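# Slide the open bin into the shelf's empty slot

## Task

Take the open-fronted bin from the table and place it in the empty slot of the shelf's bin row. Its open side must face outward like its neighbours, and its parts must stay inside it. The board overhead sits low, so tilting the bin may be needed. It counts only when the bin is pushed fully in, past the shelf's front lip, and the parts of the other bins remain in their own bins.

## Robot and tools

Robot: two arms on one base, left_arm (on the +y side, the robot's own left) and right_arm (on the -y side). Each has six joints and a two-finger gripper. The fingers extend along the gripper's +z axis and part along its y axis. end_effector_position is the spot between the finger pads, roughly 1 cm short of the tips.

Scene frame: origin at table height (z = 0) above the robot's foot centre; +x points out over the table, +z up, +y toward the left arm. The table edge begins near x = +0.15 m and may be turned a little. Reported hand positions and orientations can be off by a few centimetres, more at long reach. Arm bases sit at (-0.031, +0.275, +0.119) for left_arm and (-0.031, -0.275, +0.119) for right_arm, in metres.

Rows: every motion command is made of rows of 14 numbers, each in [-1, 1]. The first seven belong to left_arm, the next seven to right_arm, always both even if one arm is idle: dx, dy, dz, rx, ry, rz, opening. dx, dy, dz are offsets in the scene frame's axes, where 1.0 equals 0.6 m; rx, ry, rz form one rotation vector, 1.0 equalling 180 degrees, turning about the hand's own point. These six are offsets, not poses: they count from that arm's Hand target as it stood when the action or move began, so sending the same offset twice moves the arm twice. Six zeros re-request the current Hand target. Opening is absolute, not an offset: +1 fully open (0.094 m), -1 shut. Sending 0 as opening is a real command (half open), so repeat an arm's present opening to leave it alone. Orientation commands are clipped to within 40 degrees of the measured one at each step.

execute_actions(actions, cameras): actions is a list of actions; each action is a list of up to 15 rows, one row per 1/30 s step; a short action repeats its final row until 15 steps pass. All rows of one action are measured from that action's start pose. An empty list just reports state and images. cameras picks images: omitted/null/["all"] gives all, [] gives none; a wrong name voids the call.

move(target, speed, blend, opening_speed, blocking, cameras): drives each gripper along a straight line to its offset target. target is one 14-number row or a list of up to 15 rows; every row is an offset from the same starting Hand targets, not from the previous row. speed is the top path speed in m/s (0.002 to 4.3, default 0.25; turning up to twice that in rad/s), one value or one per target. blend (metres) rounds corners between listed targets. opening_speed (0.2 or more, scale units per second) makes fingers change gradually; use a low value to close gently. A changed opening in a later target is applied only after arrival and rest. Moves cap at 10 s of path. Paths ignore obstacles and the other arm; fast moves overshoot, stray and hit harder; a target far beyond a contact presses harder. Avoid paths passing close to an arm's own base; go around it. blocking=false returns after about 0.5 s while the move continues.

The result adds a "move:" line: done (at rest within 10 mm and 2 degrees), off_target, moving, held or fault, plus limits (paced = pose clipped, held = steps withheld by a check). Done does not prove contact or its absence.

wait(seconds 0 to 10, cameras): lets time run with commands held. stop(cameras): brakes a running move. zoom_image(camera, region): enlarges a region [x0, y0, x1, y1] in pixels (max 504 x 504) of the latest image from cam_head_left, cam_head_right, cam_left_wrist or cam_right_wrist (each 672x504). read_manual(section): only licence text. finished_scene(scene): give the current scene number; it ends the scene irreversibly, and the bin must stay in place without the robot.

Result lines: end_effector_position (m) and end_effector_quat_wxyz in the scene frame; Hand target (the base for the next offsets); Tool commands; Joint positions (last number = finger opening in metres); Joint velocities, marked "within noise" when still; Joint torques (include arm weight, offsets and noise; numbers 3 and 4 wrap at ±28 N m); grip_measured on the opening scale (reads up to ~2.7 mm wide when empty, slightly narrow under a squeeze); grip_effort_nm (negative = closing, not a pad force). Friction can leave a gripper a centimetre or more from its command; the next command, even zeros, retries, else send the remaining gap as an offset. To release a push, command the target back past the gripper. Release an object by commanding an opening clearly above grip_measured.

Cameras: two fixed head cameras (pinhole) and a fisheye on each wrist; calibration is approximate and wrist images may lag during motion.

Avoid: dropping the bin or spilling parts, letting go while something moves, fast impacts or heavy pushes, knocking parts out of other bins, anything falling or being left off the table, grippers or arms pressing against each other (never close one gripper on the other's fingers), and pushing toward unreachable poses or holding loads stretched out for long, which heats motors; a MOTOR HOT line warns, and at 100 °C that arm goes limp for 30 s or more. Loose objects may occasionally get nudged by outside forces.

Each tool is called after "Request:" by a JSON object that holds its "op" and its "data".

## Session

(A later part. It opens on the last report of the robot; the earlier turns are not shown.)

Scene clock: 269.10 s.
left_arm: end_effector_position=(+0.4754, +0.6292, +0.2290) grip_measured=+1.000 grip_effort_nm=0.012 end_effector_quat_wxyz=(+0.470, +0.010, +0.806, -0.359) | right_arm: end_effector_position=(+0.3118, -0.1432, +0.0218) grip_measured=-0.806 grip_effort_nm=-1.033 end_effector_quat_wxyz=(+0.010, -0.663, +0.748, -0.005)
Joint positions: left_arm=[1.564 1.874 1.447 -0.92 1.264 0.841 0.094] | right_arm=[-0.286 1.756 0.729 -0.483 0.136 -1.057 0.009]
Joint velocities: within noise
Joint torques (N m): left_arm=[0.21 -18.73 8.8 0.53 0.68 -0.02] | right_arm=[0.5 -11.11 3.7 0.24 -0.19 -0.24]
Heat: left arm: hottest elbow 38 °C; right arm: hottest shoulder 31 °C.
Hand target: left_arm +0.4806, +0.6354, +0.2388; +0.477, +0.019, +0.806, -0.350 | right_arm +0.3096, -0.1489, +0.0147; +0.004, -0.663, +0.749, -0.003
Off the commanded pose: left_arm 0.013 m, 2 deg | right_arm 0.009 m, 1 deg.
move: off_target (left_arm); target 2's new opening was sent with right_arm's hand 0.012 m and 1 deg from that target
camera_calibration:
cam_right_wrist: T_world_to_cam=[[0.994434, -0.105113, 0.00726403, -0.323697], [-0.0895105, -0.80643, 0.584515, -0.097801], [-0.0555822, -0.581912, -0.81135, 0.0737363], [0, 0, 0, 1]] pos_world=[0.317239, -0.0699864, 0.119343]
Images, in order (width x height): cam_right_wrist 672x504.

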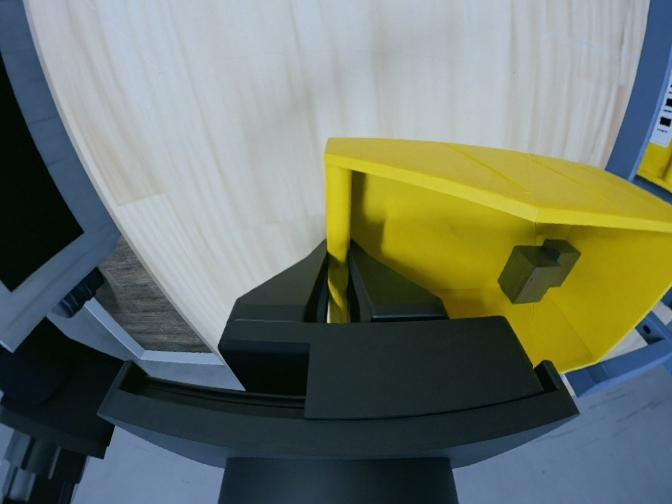

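Request:
{"op": "move", "data": {"target": [0,0,0,0,0,0,1, 0.0257,-0.0035,0.187,0.0014,0.011,0,-0.95], "speed": 0.12}}

Request:
{"op": "zoom_image", "data": {"camera": "cam_right_wrist", "region": [430, 0, 672, 330]}}

Request:
{"op": "zoom_image", "data": {"camera": "cam_head_right", "region": [400, 100, 640, 300]}}

Request:
{"op": "zoom_image", "data": {"camera": "cam_head_left", "region": [472, 100, 672, 280]}}

Scene clock: 298.70 s.
left_arm: end_effector_position=(+0.4754, +0.6292, +0.2290) grip_measured=+1.000 grip_effort_nm=0.002 end_effector_quat_wxyz=(+0.470, +0.010, +0.806, -0.359) | right_arm: end_effector_position=(+0.2952, -0.1586, +0.1053) grip_measured=-0.807 grip_effort_nm=-1.033 end_effector_quat_wxyz=(-0.042, -0.668, +0.743, +0.023)
Joint positions: left_arm=[1.564 1.874 1.447 -0.92 1.264 0.841 0.094] | right_arm=[-0.287 1.554 0.794 -0.866 0.116 -1.057 0.009]
Joint velocities: within noise
Joint torques (N m): left_arm=[0.15 -18.73 8.77 0.53 0.68 -0.01] | right_arm=[1.32 -12.81 10.45 -0.4 -0.04 -0.08]
Heat: left arm: hottest elbow 38 °C; right arm: hottest shoulder 31 °C.
Hand target: left_arm +0.4806, +0.6354, +0.2388; +0.477, +0.019, +0.806, -0.350 | right_arm +0.3251, -0.1511, +0.1269; -0.008, -0.662, +0.749, +0.010
Off the commanded pose: left_arm 0.013 m, 2 deg | right_arm 0.038 m, 4 deg.
move: off_target (left_arm, right_arm)
camera_calibration:
cam_left_wrist: T_world_to_cam=[[-0.350331, -0.7423, 0.571191, 0.500574], [-0.892672, 0.0799915, -0.443552, 0.482372], [0.283558, -0.665276, -0.690654, 0.564352], [0, 0, 0, 1]] pos_world=[0.44594, 0.708441, 0.317806]
cam_right_wrist: T_world_to_cam=[[0.990176, -0.0920754, -0.105227, -0.294139], [-0.00864744, -0.791455, 0.611166, -0.184805], [-0.139556, -0.604252, -0.784476, 0.150009], [0, 0, 0, 1]] pos_world=[0.310586, -0.0827044, 0.199674]

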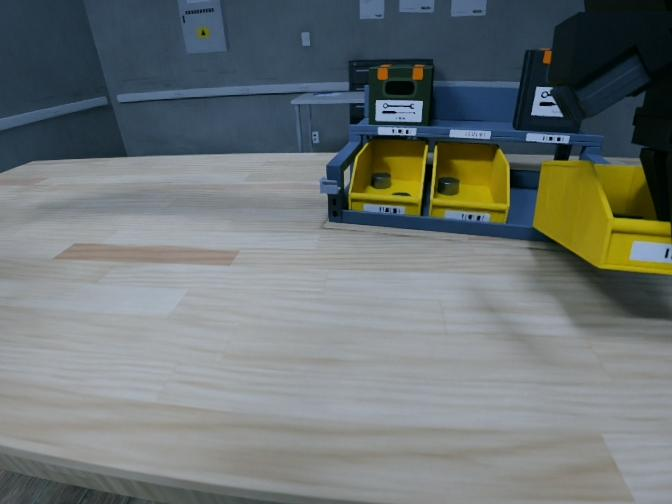

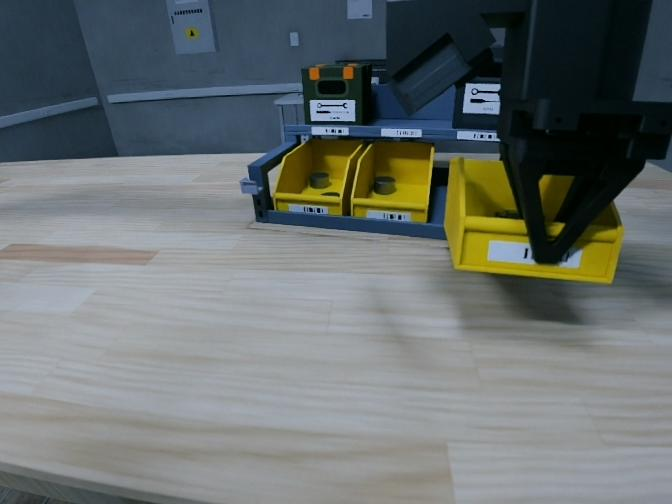

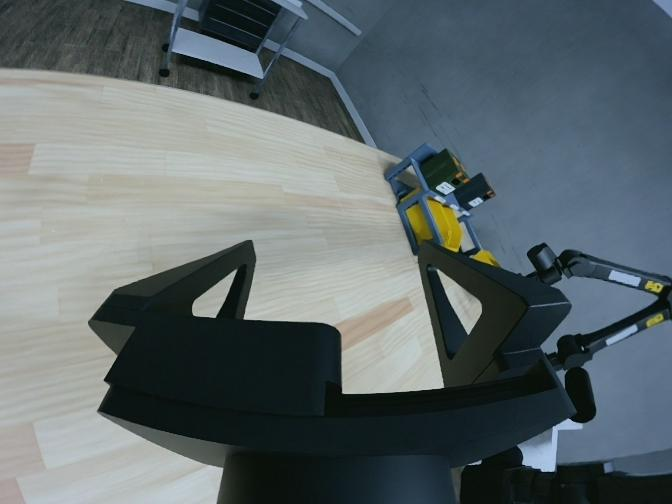

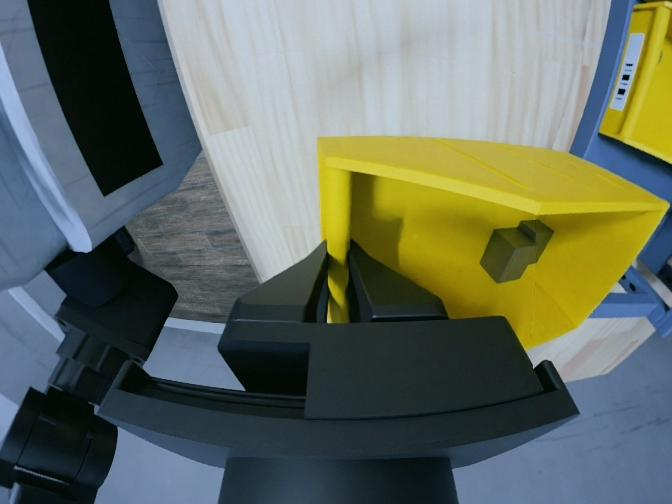

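Scaled by 1.527 from the camera's 672x504 image, which has a finer 960x720 frame.

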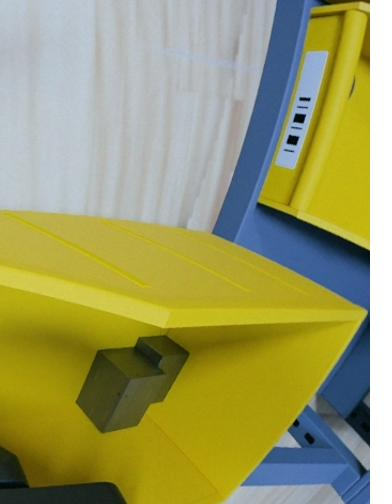

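Scaled by 2.100 from the camera's 672x504 image, which has a finer 960x720 frame.

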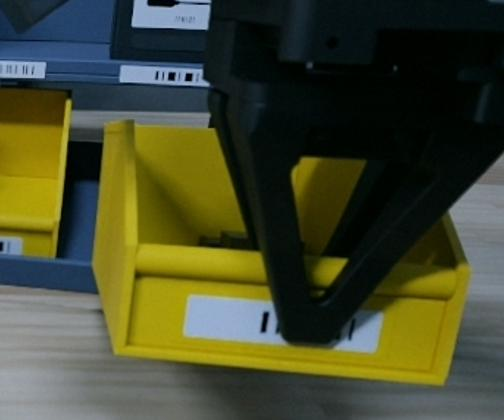

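Scaled by 2.520 from the camera's 672x504 image, which has a finer 960x720 frame.

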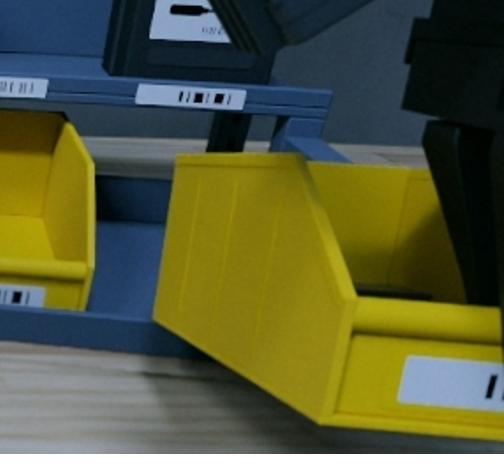

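Request:
{"op": "execute_actions", "data": {"actions": []}}

Scene clock: 318.07 s.
left_arm: end_effector_position=(+0.4754, +0.6292, +0.2290) grip_measured=+1.000 grip_effort_nm=0.007 end_effector_quat_wxyz=(+0.470, +0.010, +0.806, -0.359) | right_arm: end_effector_position=(+0.2950, -0.1586, +0.1053) grip_measured=-0.807 grip_effort_nm=-1.028 end_effector_quat_wxyz=(-0.043, -0.668, +0.743, +0.024)
Joint positions: left_arm=[1.564 1.874 1.447 -0.92 1.264 0.841 0.094] | right_arm=[-0.287 1.554 0.794 -0.867 0.115 -1.057 0.009]
Joint velocities: within noise
Joint torques (N m): left_arm=[0.15 -18.67 8.77 0.53 0.68 -0.01] | right_arm=[1.14 -12.86 10.45 -0.44 -0.05 -0.09]
Heat: left arm: hottest elbow 38 °C; right arm: hottest elbow 32 °C.
Hand target: left_arm +0.4806, +0.6354, +0.2388; +0.477, +0.019, +0.806, -0.350 | right_arm +0.3251, -0.1511, +0.1269; -0.008, -0.662, +0.749, +0.010
Tool commands: left_gripper/opening=+1.0 right_gripper/opening=-0.95
Off the commanded pose: left_arm 0.013 m, 2 deg | right_arm 0.038 m, 4 deg.
camera_calibration:
cam_left_wrist: T_world_to_cam=[[-0.350331, -0.7423, 0.571191, 0.500574], [-0.892672, 0.0799915, -0.443552, 0.482372], [0.283558, -0.665276, -0.690654, 0.564352], [0, 0, 0, 1]] pos_world=[0.44594, 0.708441, 0.317806]
cam_right_wrist: T_world_to_cam=[[0.990097, -0.0919608, -0.106071, -0.293838], [-0.00803861, -0.791472, 0.611153, -0.184995], [-0.140154, -0.604248, -0.784373, 0.150162], [0, 0, 0, 1]] pos_world=[0.310487, -0.0827046, 0.199675]

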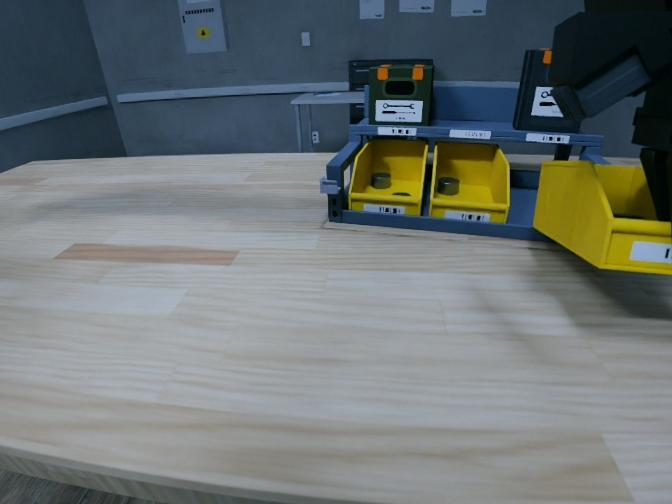

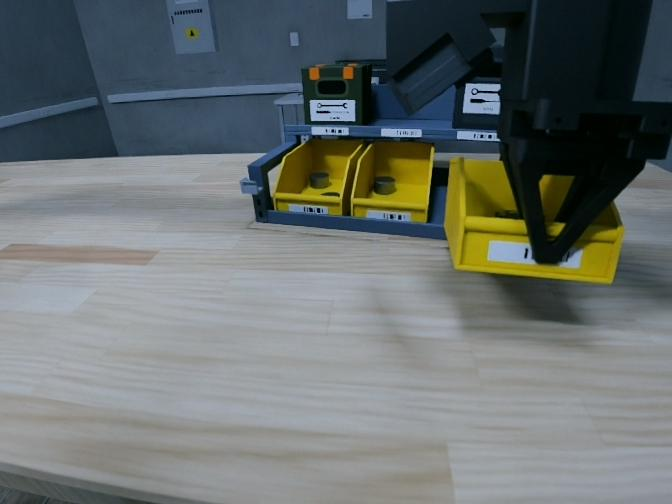

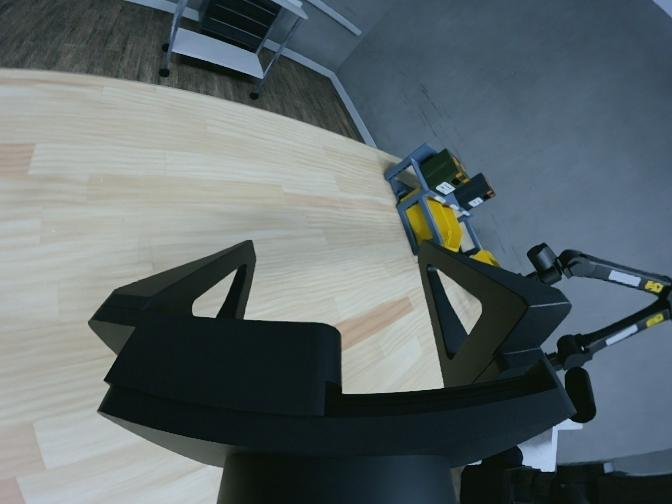

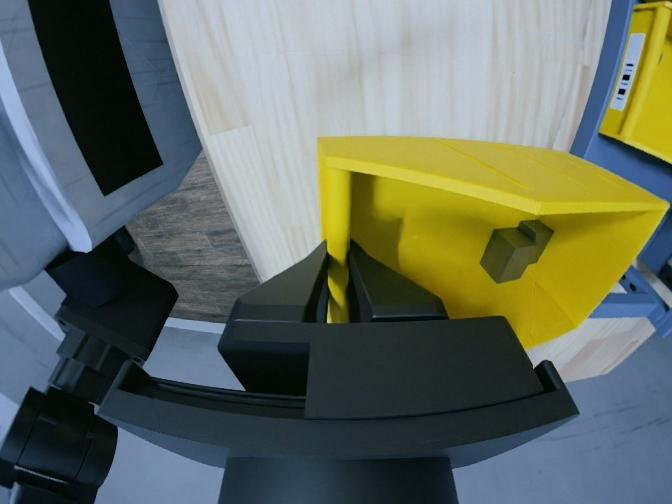

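Request:
{"op": "zoom_image", "data": {"camera": "cam_head_right", "region": [400, 120, 660, 315]}}

Request:
{"op": "zoom_image", "data": {"camera": "cam_head_left", "region": [450, 110, 672, 290]}}

Scaled by 1.938 from the camera's 672x504 image, which has a finer 960x720 frame.

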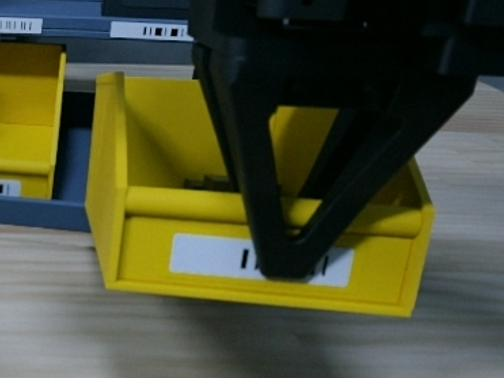

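Scaled by 2.270 from the camera's 672x504 image, which has a finer 960x720 frame.

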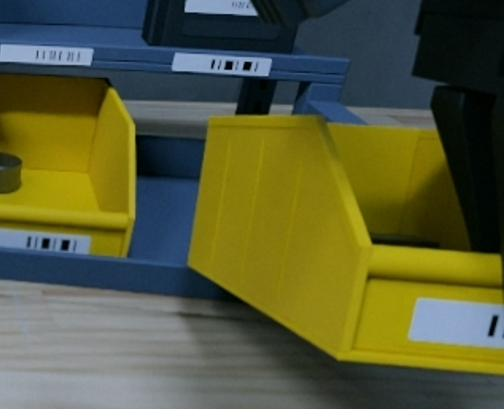

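Request:
{"op": "zoom_image", "data": {"camera": "cam_head_right", "region": [240, 110, 460, 260]}}

Scaled by 2.291 from the camera's 672x504 image, which has a finer 960x720 frame.

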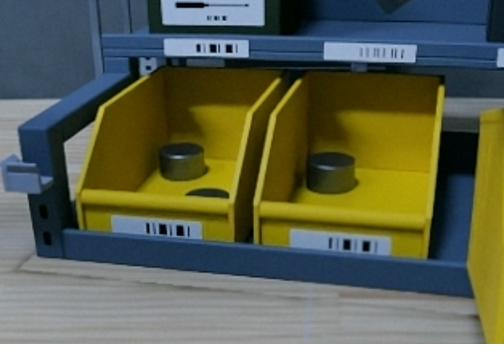

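Request:
{"op": "move", "data": {"target": [[0,0,0,0,0,0,1, -0.015,0.055,0,0,0,-0.005,-0.95],[0,0,0,0,0,0,1, 0.028,0.002,0,0,0,-0.005,-0.95]], "speed": 0.08, "cameras": ["cam_head_left","cam_head_right","cam_right_wrist"]}}

Scene clock: 369.17 s.
left_arm: end_effector_position=(+0.4754, +0.6292, +0.2290) grip_measured=+1.000 grip_effort_nm=0.012 end_effector_quat_wxyz=(+0.470, +0.010, +0.806, -0.359) | right_arm: end_effector_position=(+0.3112, -0.1554, +0.1112) grip_measured=-0.807 grip_effort_nm=-1.023 end_effector_quat_wxyz=(-0.034, -0.658, +0.752, +0.021)
Joint positions: left_arm=[1.564 1.874 1.447 -0.92 1.264 0.841 0.094] | right_arm=[-0.294 1.566 0.833 -0.877 0.114 -1.04 0.009]
Joint velocities: within noise
Joint torques (N m): left_arm=[0.15 -18.78 8.79 0.51 0.69 -0.01] | right_arm=[0.79 -11.63 11.23 -0.49 0.02 -0.24]
Heat: left arm: hottest elbow 38 °C; right arm: hottest elbow 35 °C.
Hand target: left_arm +0.4806, +0.6354, +0.2388; +0.477, +0.019, +0.806, -0.350 | right_arm +0.3418, -0.1498, +0.1269; -0.007, -0.657, +0.754, +0.010
Off the commanded pose: left_arm 0.013 m, 2 deg | right_arm 0.035 m, 3 deg.
move: off_target (left_arm, right_arm)
camera_calibration:
cam_right_wrist: T_world_to_cam=[[0.988845, -0.118001, -0.0908922, -0.314232], [-0.0391586, -0.794712, 0.605722, -0.176199], [-0.143709, -0.595406, -0.790468, 0.162146], [0, 0, 0, 1]] pos_world=[0.327129, -0.0805647, 0.206338]
Images, in order (width x height): cam_head_left 672x504, cam_head_right 672x504, cam_right_wrist 672x504.

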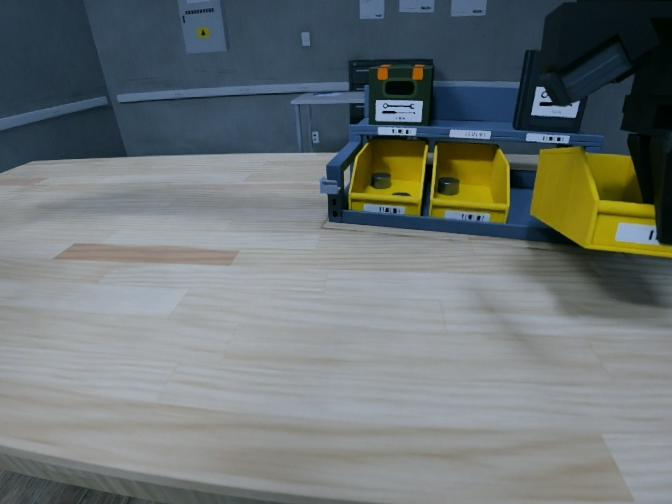

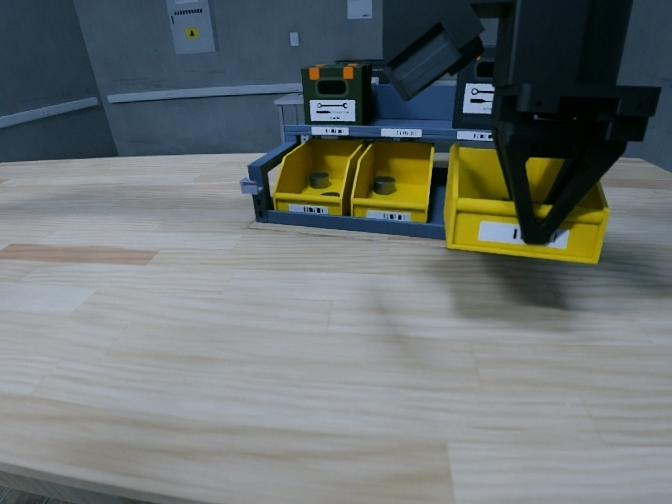

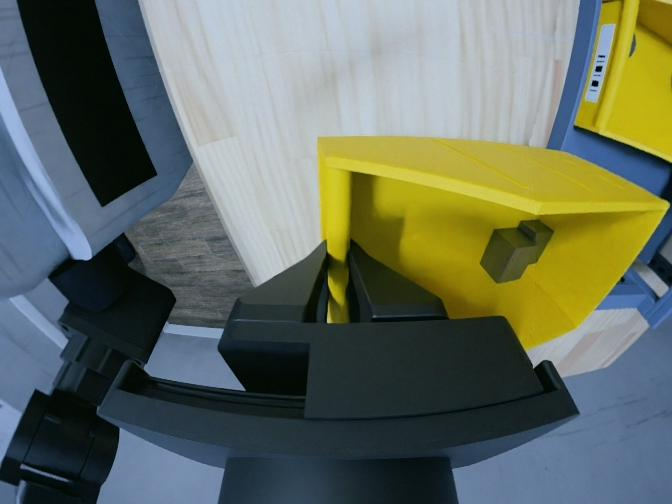

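Request:
{"op": "zoom_image", "data": {"camera": "cam_head_left", "region": [500, 120, 672, 270]}}

Request:
{"op": "zoom_image", "data": {"camera": "cam_right_wrist", "region": [300, 120, 672, 380]}}

Scaled by 2.930 from the camera's 672x504 image, which has a finer 960x720 frame.

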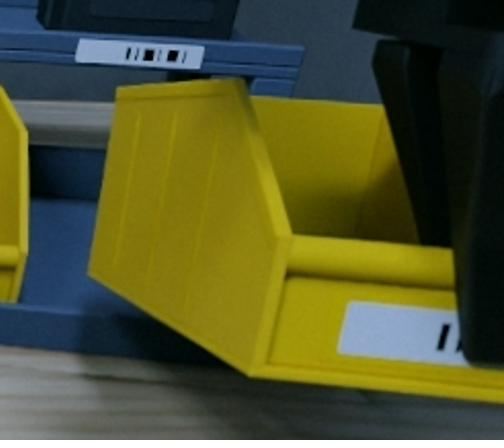

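Scaled by 1.355 from the camera's 672x504 image, which has a finer 960x720 frame.

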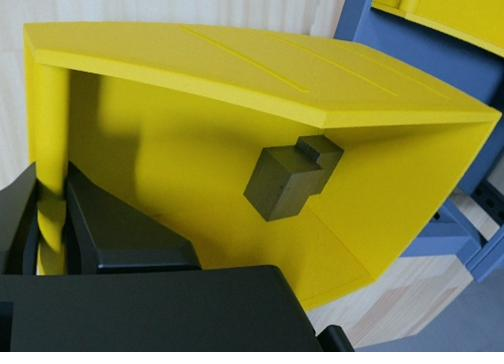

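Request:
{"op": "move", "data": {"target": [[0,0,0,0,0,0,1, -0.018,0.05,0,0,0,0.004,-0.95],[0,0,0,0,0,0,1, 0,0.0083,-0.0583,-0.0048,-0.0386,0.004,-0.95]], "speed": 0.08, "cameras": ["cam_head_left","cam_head_right","cam_right_wrist"]}}

Scene clock: 442.43 s.
left_arm: end_effector_position=(+0.4754, +0.6292, +0.2290) grip_measured=+1.000 grip_effort_nm=0.012 end_effector_quat_wxyz=(+0.470, +0.010, +0.806, -0.359) | right_arm: end_effector_position=(+0.3310, -0.1431, +0.0877) grip_measured=-0.807 grip_effort_nm=-1.028 end_effector_quat_wxyz=(+0.019, -0.662, +0.748, -0.026)
Joint positions: left_arm=[1.564 1.874 1.447 -0.92 1.264 0.841 0.094] | right_arm=[-0.267 1.603 0.788 -0.667 0.171 -1.041 0.009]
Joint velocities: within noise
Joint torques (N m): left_arm=[0.21 -18.73 8.83 0.49 0.69 -0.02] | right_arm=[0.73 -12.34 6.34 0.69 0.22 -0.24]
Heat: left arm: hottest elbow 38 °C; right arm: hottest elbow 38 °C.
Hand target: left_arm +0.4806, +0.6354, +0.2388; +0.477, +0.019, +0.806, -0.350 | right_arm +0.3420, -0.1449, +0.0920; +0.033, -0.661, +0.749, -0.036
Off the commanded pose: left_arm 0.013 m, 2 deg | right_arm 0.012 m, 2 deg.
move: off_target (left_arm, right_arm)
camera_calibration:
cam_right_wrist: T_world_to_cam=[[0.993048, -0.106374, 0.0503935, -0.346733], [-0.115392, -0.795312, 0.595116, -0.125226], [-0.0232261, -0.596794, -0.802058, 0.114603], [0, 0, 0, 1]] pos_world=[0.332534, -0.068083, 0.183915]
Images, in order (width x height): cam_head_left 672x504, cam_head_right 672x504, cam_right_wrist 672x504.

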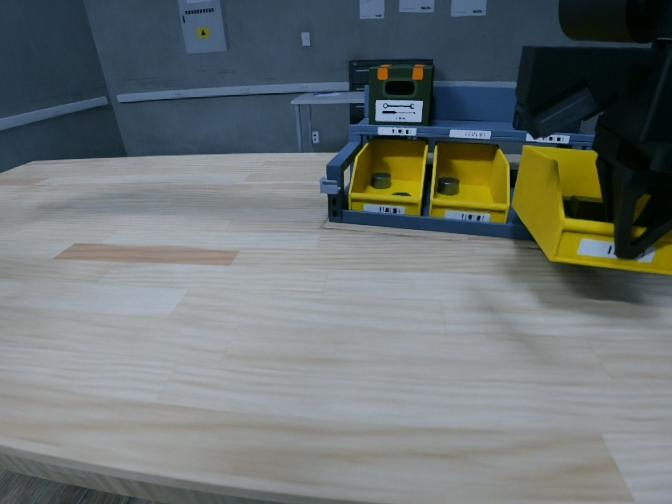

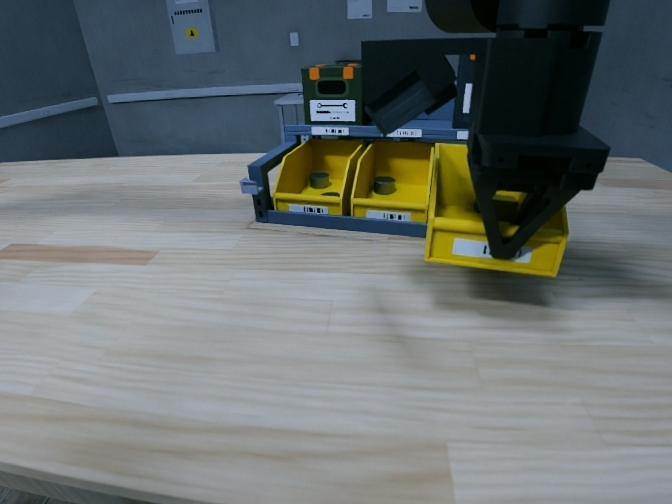

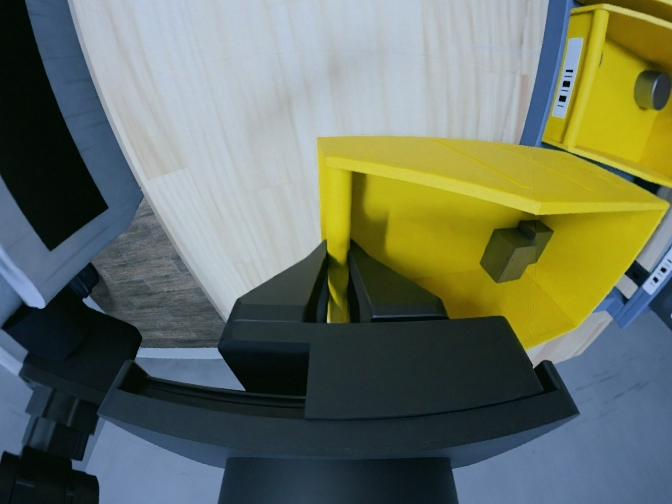

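Request:
{"op": "move", "data": {"target": [0,0,0,0,0,0,1, -0.005,-0.0153,0,0,0,0,-0.95], "speed": 0.08, "cameras": ["cam_head_left","cam_head_right","cam_right_wrist"]}}

Request:
{"op": "zoom_image", "data": {"camera": "cam_head_right", "region": [380, 120, 600, 290]}}

Request:
{"op": "zoom_image", "data": {"camera": "cam_head_left", "region": [460, 110, 672, 280]}}

Scene clock: 456.73 s.
left_arm: end_effector_position=(+0.4754, +0.6292, +0.2290) grip_measured=+1.000 grip_effort_nm=0.007 end_effector_quat_wxyz=(+0.470, +0.010, +0.806, -0.359) | right_arm: end_effector_position=(+0.3260, -0.1524, +0.0824) grip_measured=-0.807 grip_effort_nm=-1.028 end_effector_quat_wxyz=(+0.012, -0.664, +0.747, -0.024)
Joint positions: left_arm=[1.564 1.874 1.447 -0.92 1.264 0.841 0.094] | right_arm=[-0.286 1.603 0.771 -0.661 0.171 -1.061 0.009]
Joint velocities: within noise
Joint torques (N m): left_arm=[0.15 -18.61 8.8 0.54 0.69 -0.01] | right_arm=[0.62 -13.27 6.04 0.68 0.13 -0.24]
Heat: left arm: hottest elbow 38 °C; right arm: hottest elbow 37 °C.
Hand target: left_arm +0.4806, +0.6354, +0.2388; +0.477, +0.019, +0.806, -0.350 | right_arm +0.3388, -0.1541, +0.0920; +0.033, -0.661, +0.749, -0.036
Off the commanded pose: left_arm 0.013 m, 2 deg | right_arm 0.016 m, 3 deg.
move: off_target (left_arm, right_arm)
camera_calibration:
cam_right_wrist: T_world_to_cam=[[0.993914, -0.103251, 0.038392, -0.341185], [-0.105465, -0.79128, 0.60229, -0.133201], [-0.031808, -0.602673, -0.797354, 0.106259], [0, 0, 0, 1]] pos_world=[0.32844, -0.0765872, 0.17805]
Images, in order (width x height): cam_head_left 672x504, cam_head_right 672x504, cam_right_wrist 672x504.

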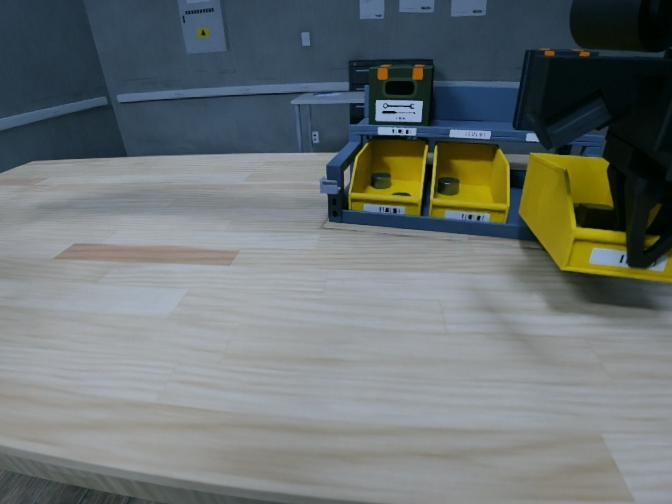

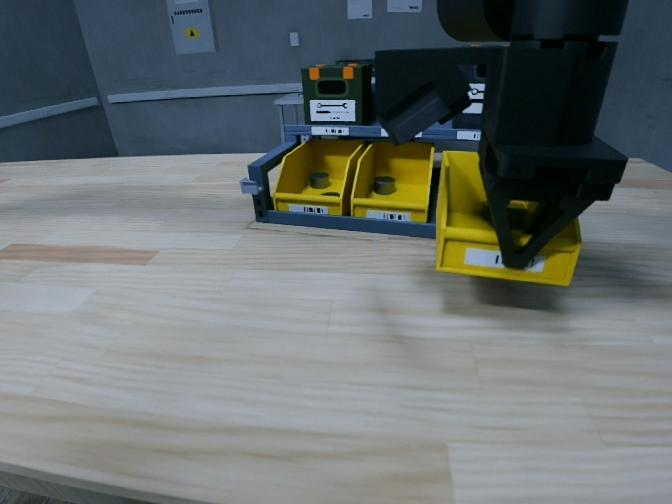

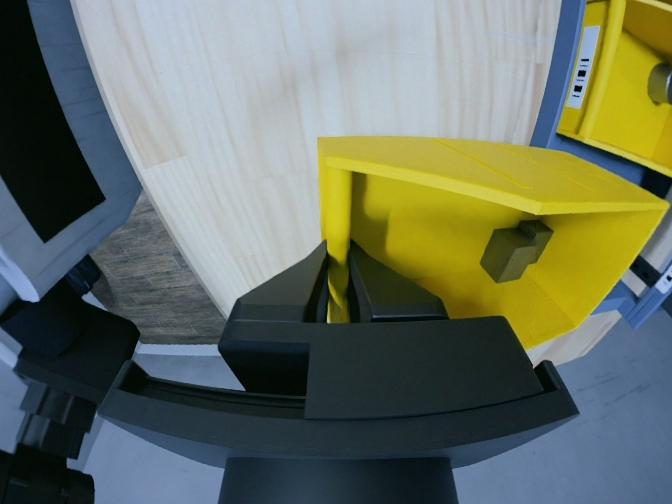

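Scaled by 2.291 from the camera's 672x504 image, which has a finer 960x720 frame.

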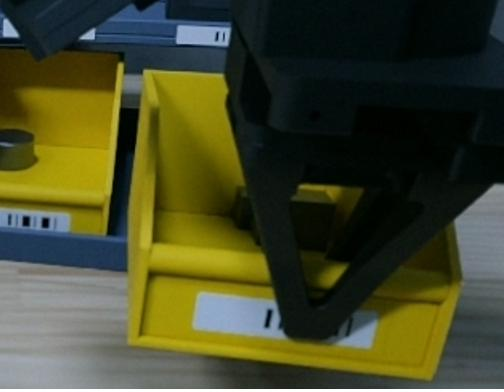

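Scaled by 2.377 from the camera's 672x504 image, which has a finer 960x720 frame.

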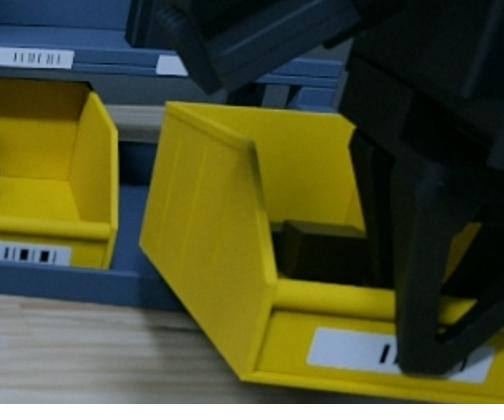

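Request:
{"op": "move", "data": {"target": [0,0,0,0,0,0,1, 0.083,-0.0102,0,0,0,-0.0015,-0.95], "speed": 0.08, "cameras": ["cam_head_left","cam_head_right","cam_right_wrist"]}}

Request:
{"op": "zoom_image", "data": {"camera": "cam_head_right", "region": [380, 110, 600, 275]}}

Request:
{"op": "zoom_image", "data": {"camera": "cam_head_left", "region": [460, 100, 672, 260]}}

Scene clock: 476.73 s.
left_arm: end_effector_position=(+0.4754, +0.6292, +0.2290) grip_measured=+1.000 grip_effort_nm=0.012 end_effector_quat_wxyz=(+0.470, +0.010, +0.806, -0.359) | right_arm: end_effector_position=(+0.3577, -0.1638, +0.0765) grip_measured=-0.807 grip_effort_nm=-1.033 end_effector_quat_wxyz=(+0.007, -0.662, +0.749, -0.023)
Joint positions: left_arm=[1.564 1.874 1.447 -0.92 1.264 0.841 0.094] | right_arm=[-0.345 1.664 0.848 -0.676 0.167 -1.116 0.009]
Joint velocities: within noise
Joint torques (N m): left_arm=[0.26 -18.78 8.8 0.51 0.68 -0.02] | right_arm=[0.85 -12.98 10.35 -0.16 0.01 -0.24]
Heat: left arm: hottest elbow 38 °C; right arm: hottest elbow 35 °C.
Hand target: left_arm +0.4806, +0.6354, +0.2388; +0.477, +0.019, +0.806, -0.350 | right_arm +0.3887, -0.1601, +0.0920; +0.033, -0.659, +0.751, -0.036
Off the commanded pose: left_arm 0.013 m, 2 deg | right_arm 0.035 m, 3 deg.
move: off_target (left_arm, right_arm)
camera_calibration:
cam_right_wrist: T_world_to_cam=[[0.993803, -0.10708, 0.0298163, -0.373607], [-0.103154, -0.78857, 0.606231, -0.136063], [-0.0414027, -0.60555, -0.794729, 0.0984564], [0, 0, 0, 1]] pos_world=[0.361333, -0.0876807, 0.171872]
Images, in order (width x height): cam_head_left 672x504, cam_head_right 672x504, cam_right_wrist 672x504.

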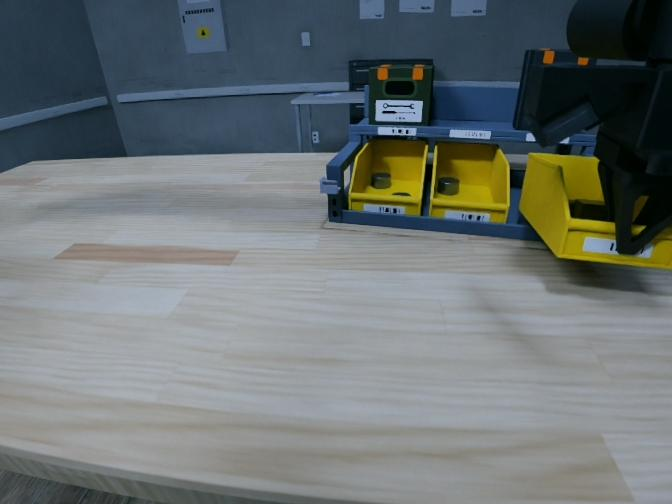

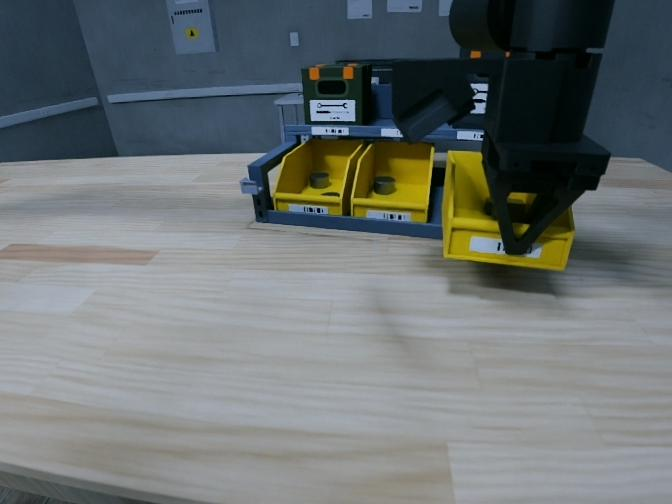

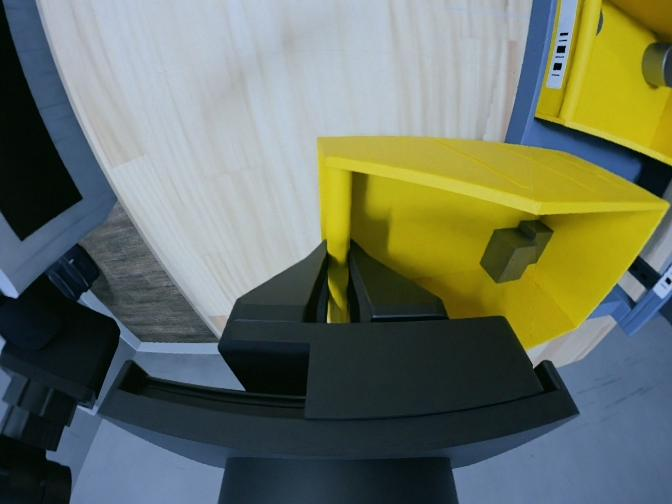

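Scaled by 2.291 from the camera's 672x504 image, which has a finer 960x720 frame.

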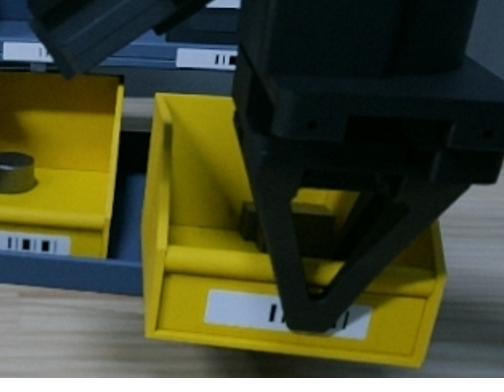

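Scaled by 2.377 from the camera's 672x504 image, which has a finer 960x720 frame.

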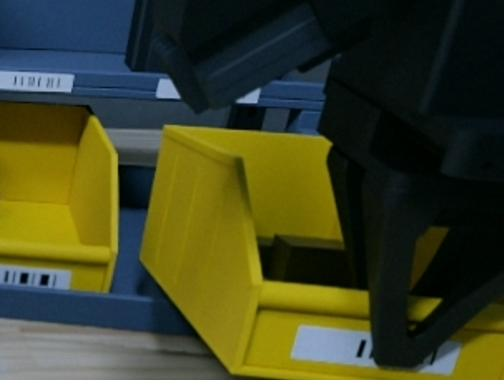

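Request:
{"op": "move", "data": {"target": [[0,0,0,0,0,0,1, -0.1645,0.0668,0.0167,0,0,0,-0.95],[0,0,0,0,0,0,1, -0.1395,0.031,0.0167,0,0,0,-0.95],[0,0,0,0,0,0,1, -0.0547,0.0228,0.0167,0,0,0,-0.95]], "speed": 0.08, "cameras": ["cam_head_left","cam_head_right"]}}

Scene clock: 504.60 s.
left_arm: end_effector_position=(+0.4754, +0.6292, +0.2290) grip_measured=+1.000 grip_effort_nm=0.007 end_effector_quat_wxyz=(+0.470, +0.010, +0.806, -0.359) | right_arm: end_effector_position=(+0.3252, -0.1519, +0.0867) grip_measured=-0.807 grip_effort_nm=-1.028 end_effector_quat_wxyz=(+0.007, -0.663, +0.749, -0.024)
Joint positions: left_arm=[1.564 1.874 1.447 -0.92 1.264 0.841 0.094] | right_arm=[-0.281 1.596 0.779 -0.686 0.174 -1.052 0.009]
Joint velocities: within noise
Joint torques (N m): left_arm=[0.32 -18.96 8.79 0.5 0.69 -0.02] | right_arm=[0.67 -11.87 10.5 -0.14 0.03 -0.23]
Heat: left arm: hottest elbow 38 °C; right arm: hottest elbow 34 °C.
Hand target: left_arm +0.4806, +0.6354, +0.2388; +0.477, +0.019, +0.806, -0.350 | right_arm +0.3557, -0.1465, +0.1019; +0.033, -0.659, +0.751, -0.036
Off the commanded pose: left_arm 0.013 m, 2 deg | right_arm 0.035 m, 3 deg.
move: off_target (left_arm, right_arm)
Images, in order (width x height): cam_head_left 672x504, cam_head_right 672x504.

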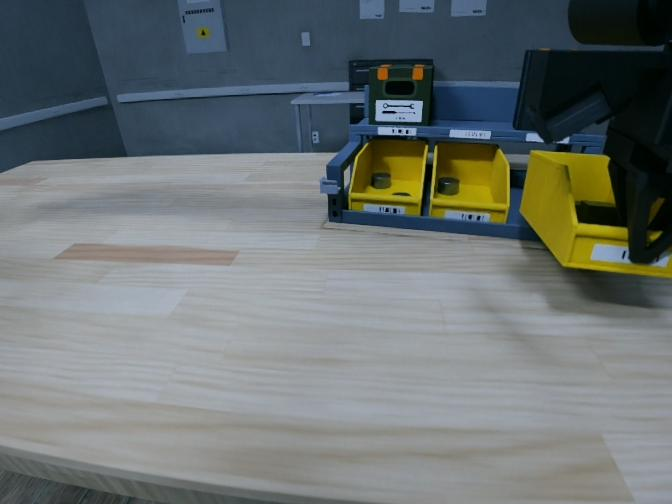

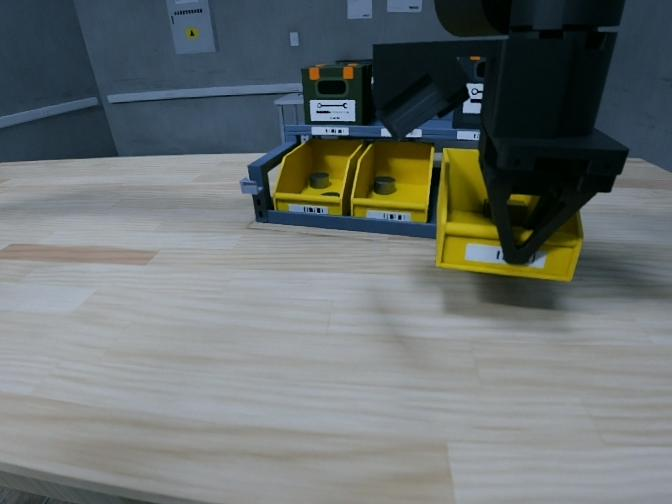

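Request:
{"op": "move", "data": {"target": [0,0,0,0,0,0,1, 0.0875,-0.0133,-0.0117,0,0,0,-0.95], "speed": 0.08, "cameras": ["cam_head_left","cam_head_right","cam_right_wrist"]}}

Request:
{"op": "zoom_image", "data": {"camera": "cam_head_right", "region": [380, 110, 600, 275]}}

Request:
{"op": "zoom_image", "data": {"camera": "cam_head_left", "region": [460, 100, 672, 260]}}

Scene clock: 516.70 s.
left_arm: end_effector_position=(+0.4754, +0.6292, +0.2290) grip_measured=+1.000 grip_effort_nm=0.007 end_effector_quat_wxyz=(+0.470, +0.010, +0.806, -0.359) | right_arm: end_effector_position=(+0.3757, -0.1582, +0.0785) grip_measured=-0.807 grip_effort_nm=-1.028 end_effector_quat_wxyz=(+0.006, -0.663, +0.749, -0.022)
Joint positions: left_arm=[1.564 1.874 1.447 -0.92 1.264 0.841 0.094] | right_arm=[-0.346 1.698 0.907 -0.704 0.167 -1.117 0.009]
Joint velocities: within noise
Joint torques (N m): left_arm=[0.15 -18.84 8.79 0.5 0.69 -0.03] | right_arm=[0.85 -13.57 10.86 -0.13 0.02 -0.2]
Heat: left arm: hottest elbow 38 °C; right arm: hottest elbow 34 °C.
Hand target: left_arm +0.4806, +0.6354, +0.2388; +0.477, +0.019, +0.806, -0.350 | right_arm +0.4083, -0.1546, +0.0950; +0.033, -0.659, +0.751, -0.036
Off the commanded pose: left_arm 0.013 m, 2 deg | right_arm 0.037 m, 4 deg.
move: off_target (left_arm, right_arm)
camera_calibration:
cam_right_wrist: T_world_to_cam=[[0.99392, -0.106679, 0.0272673, -0.39081], [-0.101236, -0.787978, 0.607323, -0.131706], [-0.0433025, -0.606391, -0.793987, 0.104704], [0, 0, 0, 1]] pos_world=[0.379634, -0.0819812, 0.173778]
Images, in order (width x height): cam_head_left 672x504, cam_head_right 672x504, cam_right_wrist 672x504.

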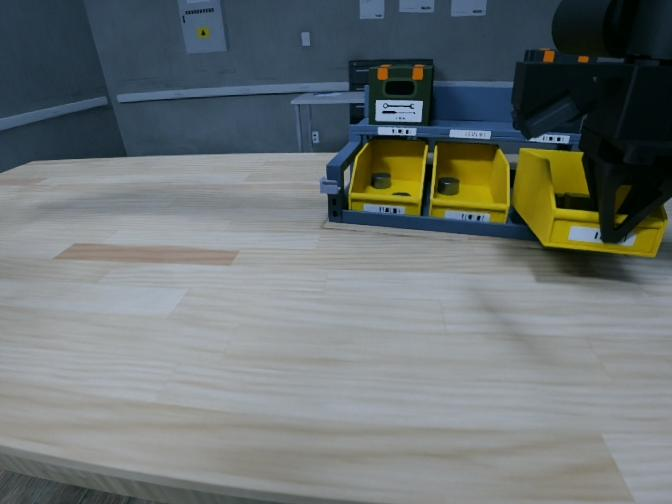

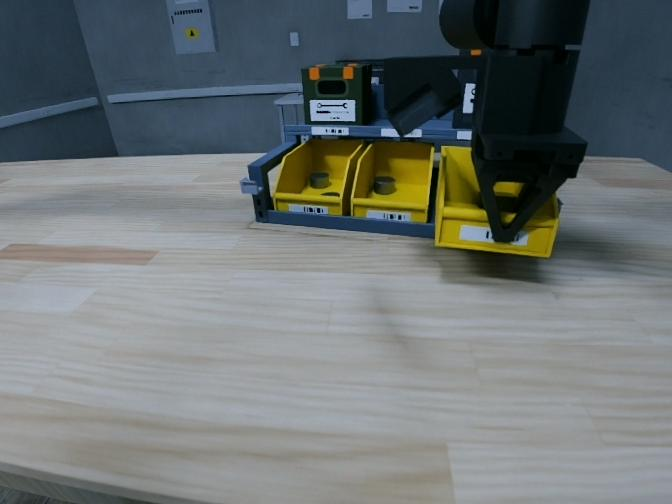

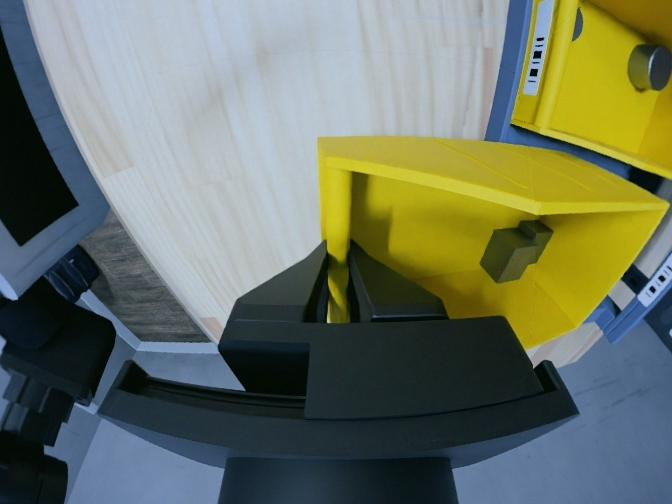

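Scaled by 2.291 from the camera's 672x504 image, which has a finer 960x720 frame.

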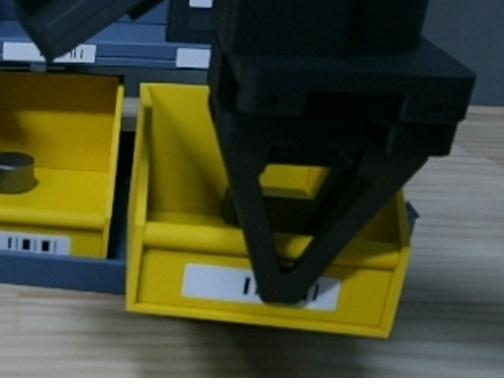

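Scaled by 2.377 from the camera's 672x504 image, which has a finer 960x720 frame.

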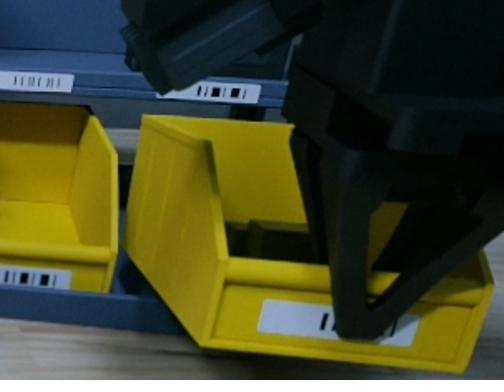

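Request:
{"op": "zoom_image", "data": {"camera": "cam_head_right", "region": [410, 135, 480, 240]}}

Request:
{"op": "zoom_image", "data": {"camera": "cam_head_right", "region": [530, 150, 600, 270]}}

Request:
{"op": "zoom_image", "data": {"camera": "cam_head_left", "region": [490, 130, 560, 250]}}

Scaled by 4.800 from the camera's 672x504 image, which has a finer 960x720 frame.

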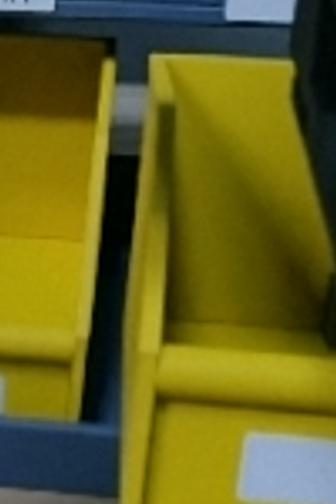

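Scaled by 4.200 from the camera's 672x504 image, which has a finer 960x720 frame.

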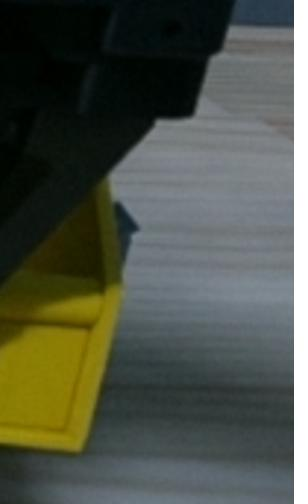

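Scaled by 4.200 from the camera's 672x504 image, which has a finer 960x720 frame.

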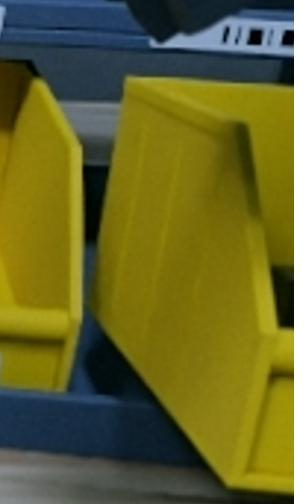

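Request:
{"op": "zoom_image", "data": {"camera": "cam_right_wrist", "region": [472, 60, 672, 380]}}

Request:
{"op": "zoom_image", "data": {"camera": "cam_right_wrist", "region": [532, 220, 672, 360]}}

Request:
{"op": "zoom_image", "data": {"camera": "cam_right_wrist", "region": [472, 80, 672, 230]}}

Scaled by 1.575 from the camera's 672x504 image, which has a finer 960x720 frame.

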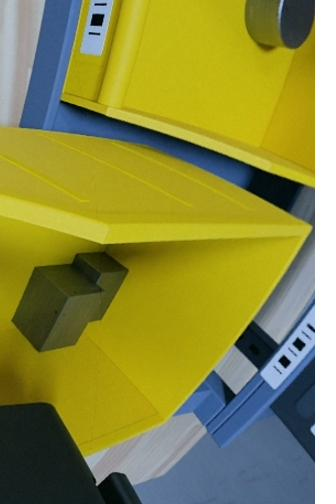

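Scaled by 3.600 from the camera's 672x504 image, which has a finer 960x720 frame.

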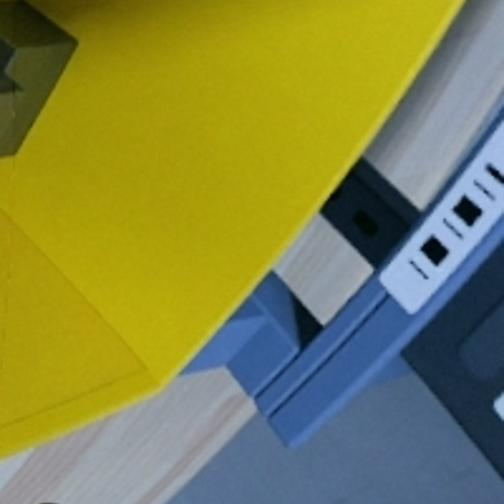

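Scaled by 2.520 from the camera's 672x504 image, which has a finer 960x720 frame.

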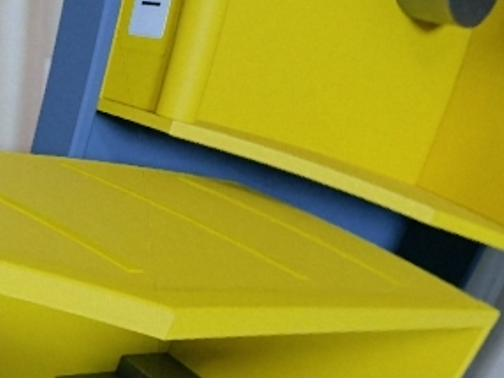

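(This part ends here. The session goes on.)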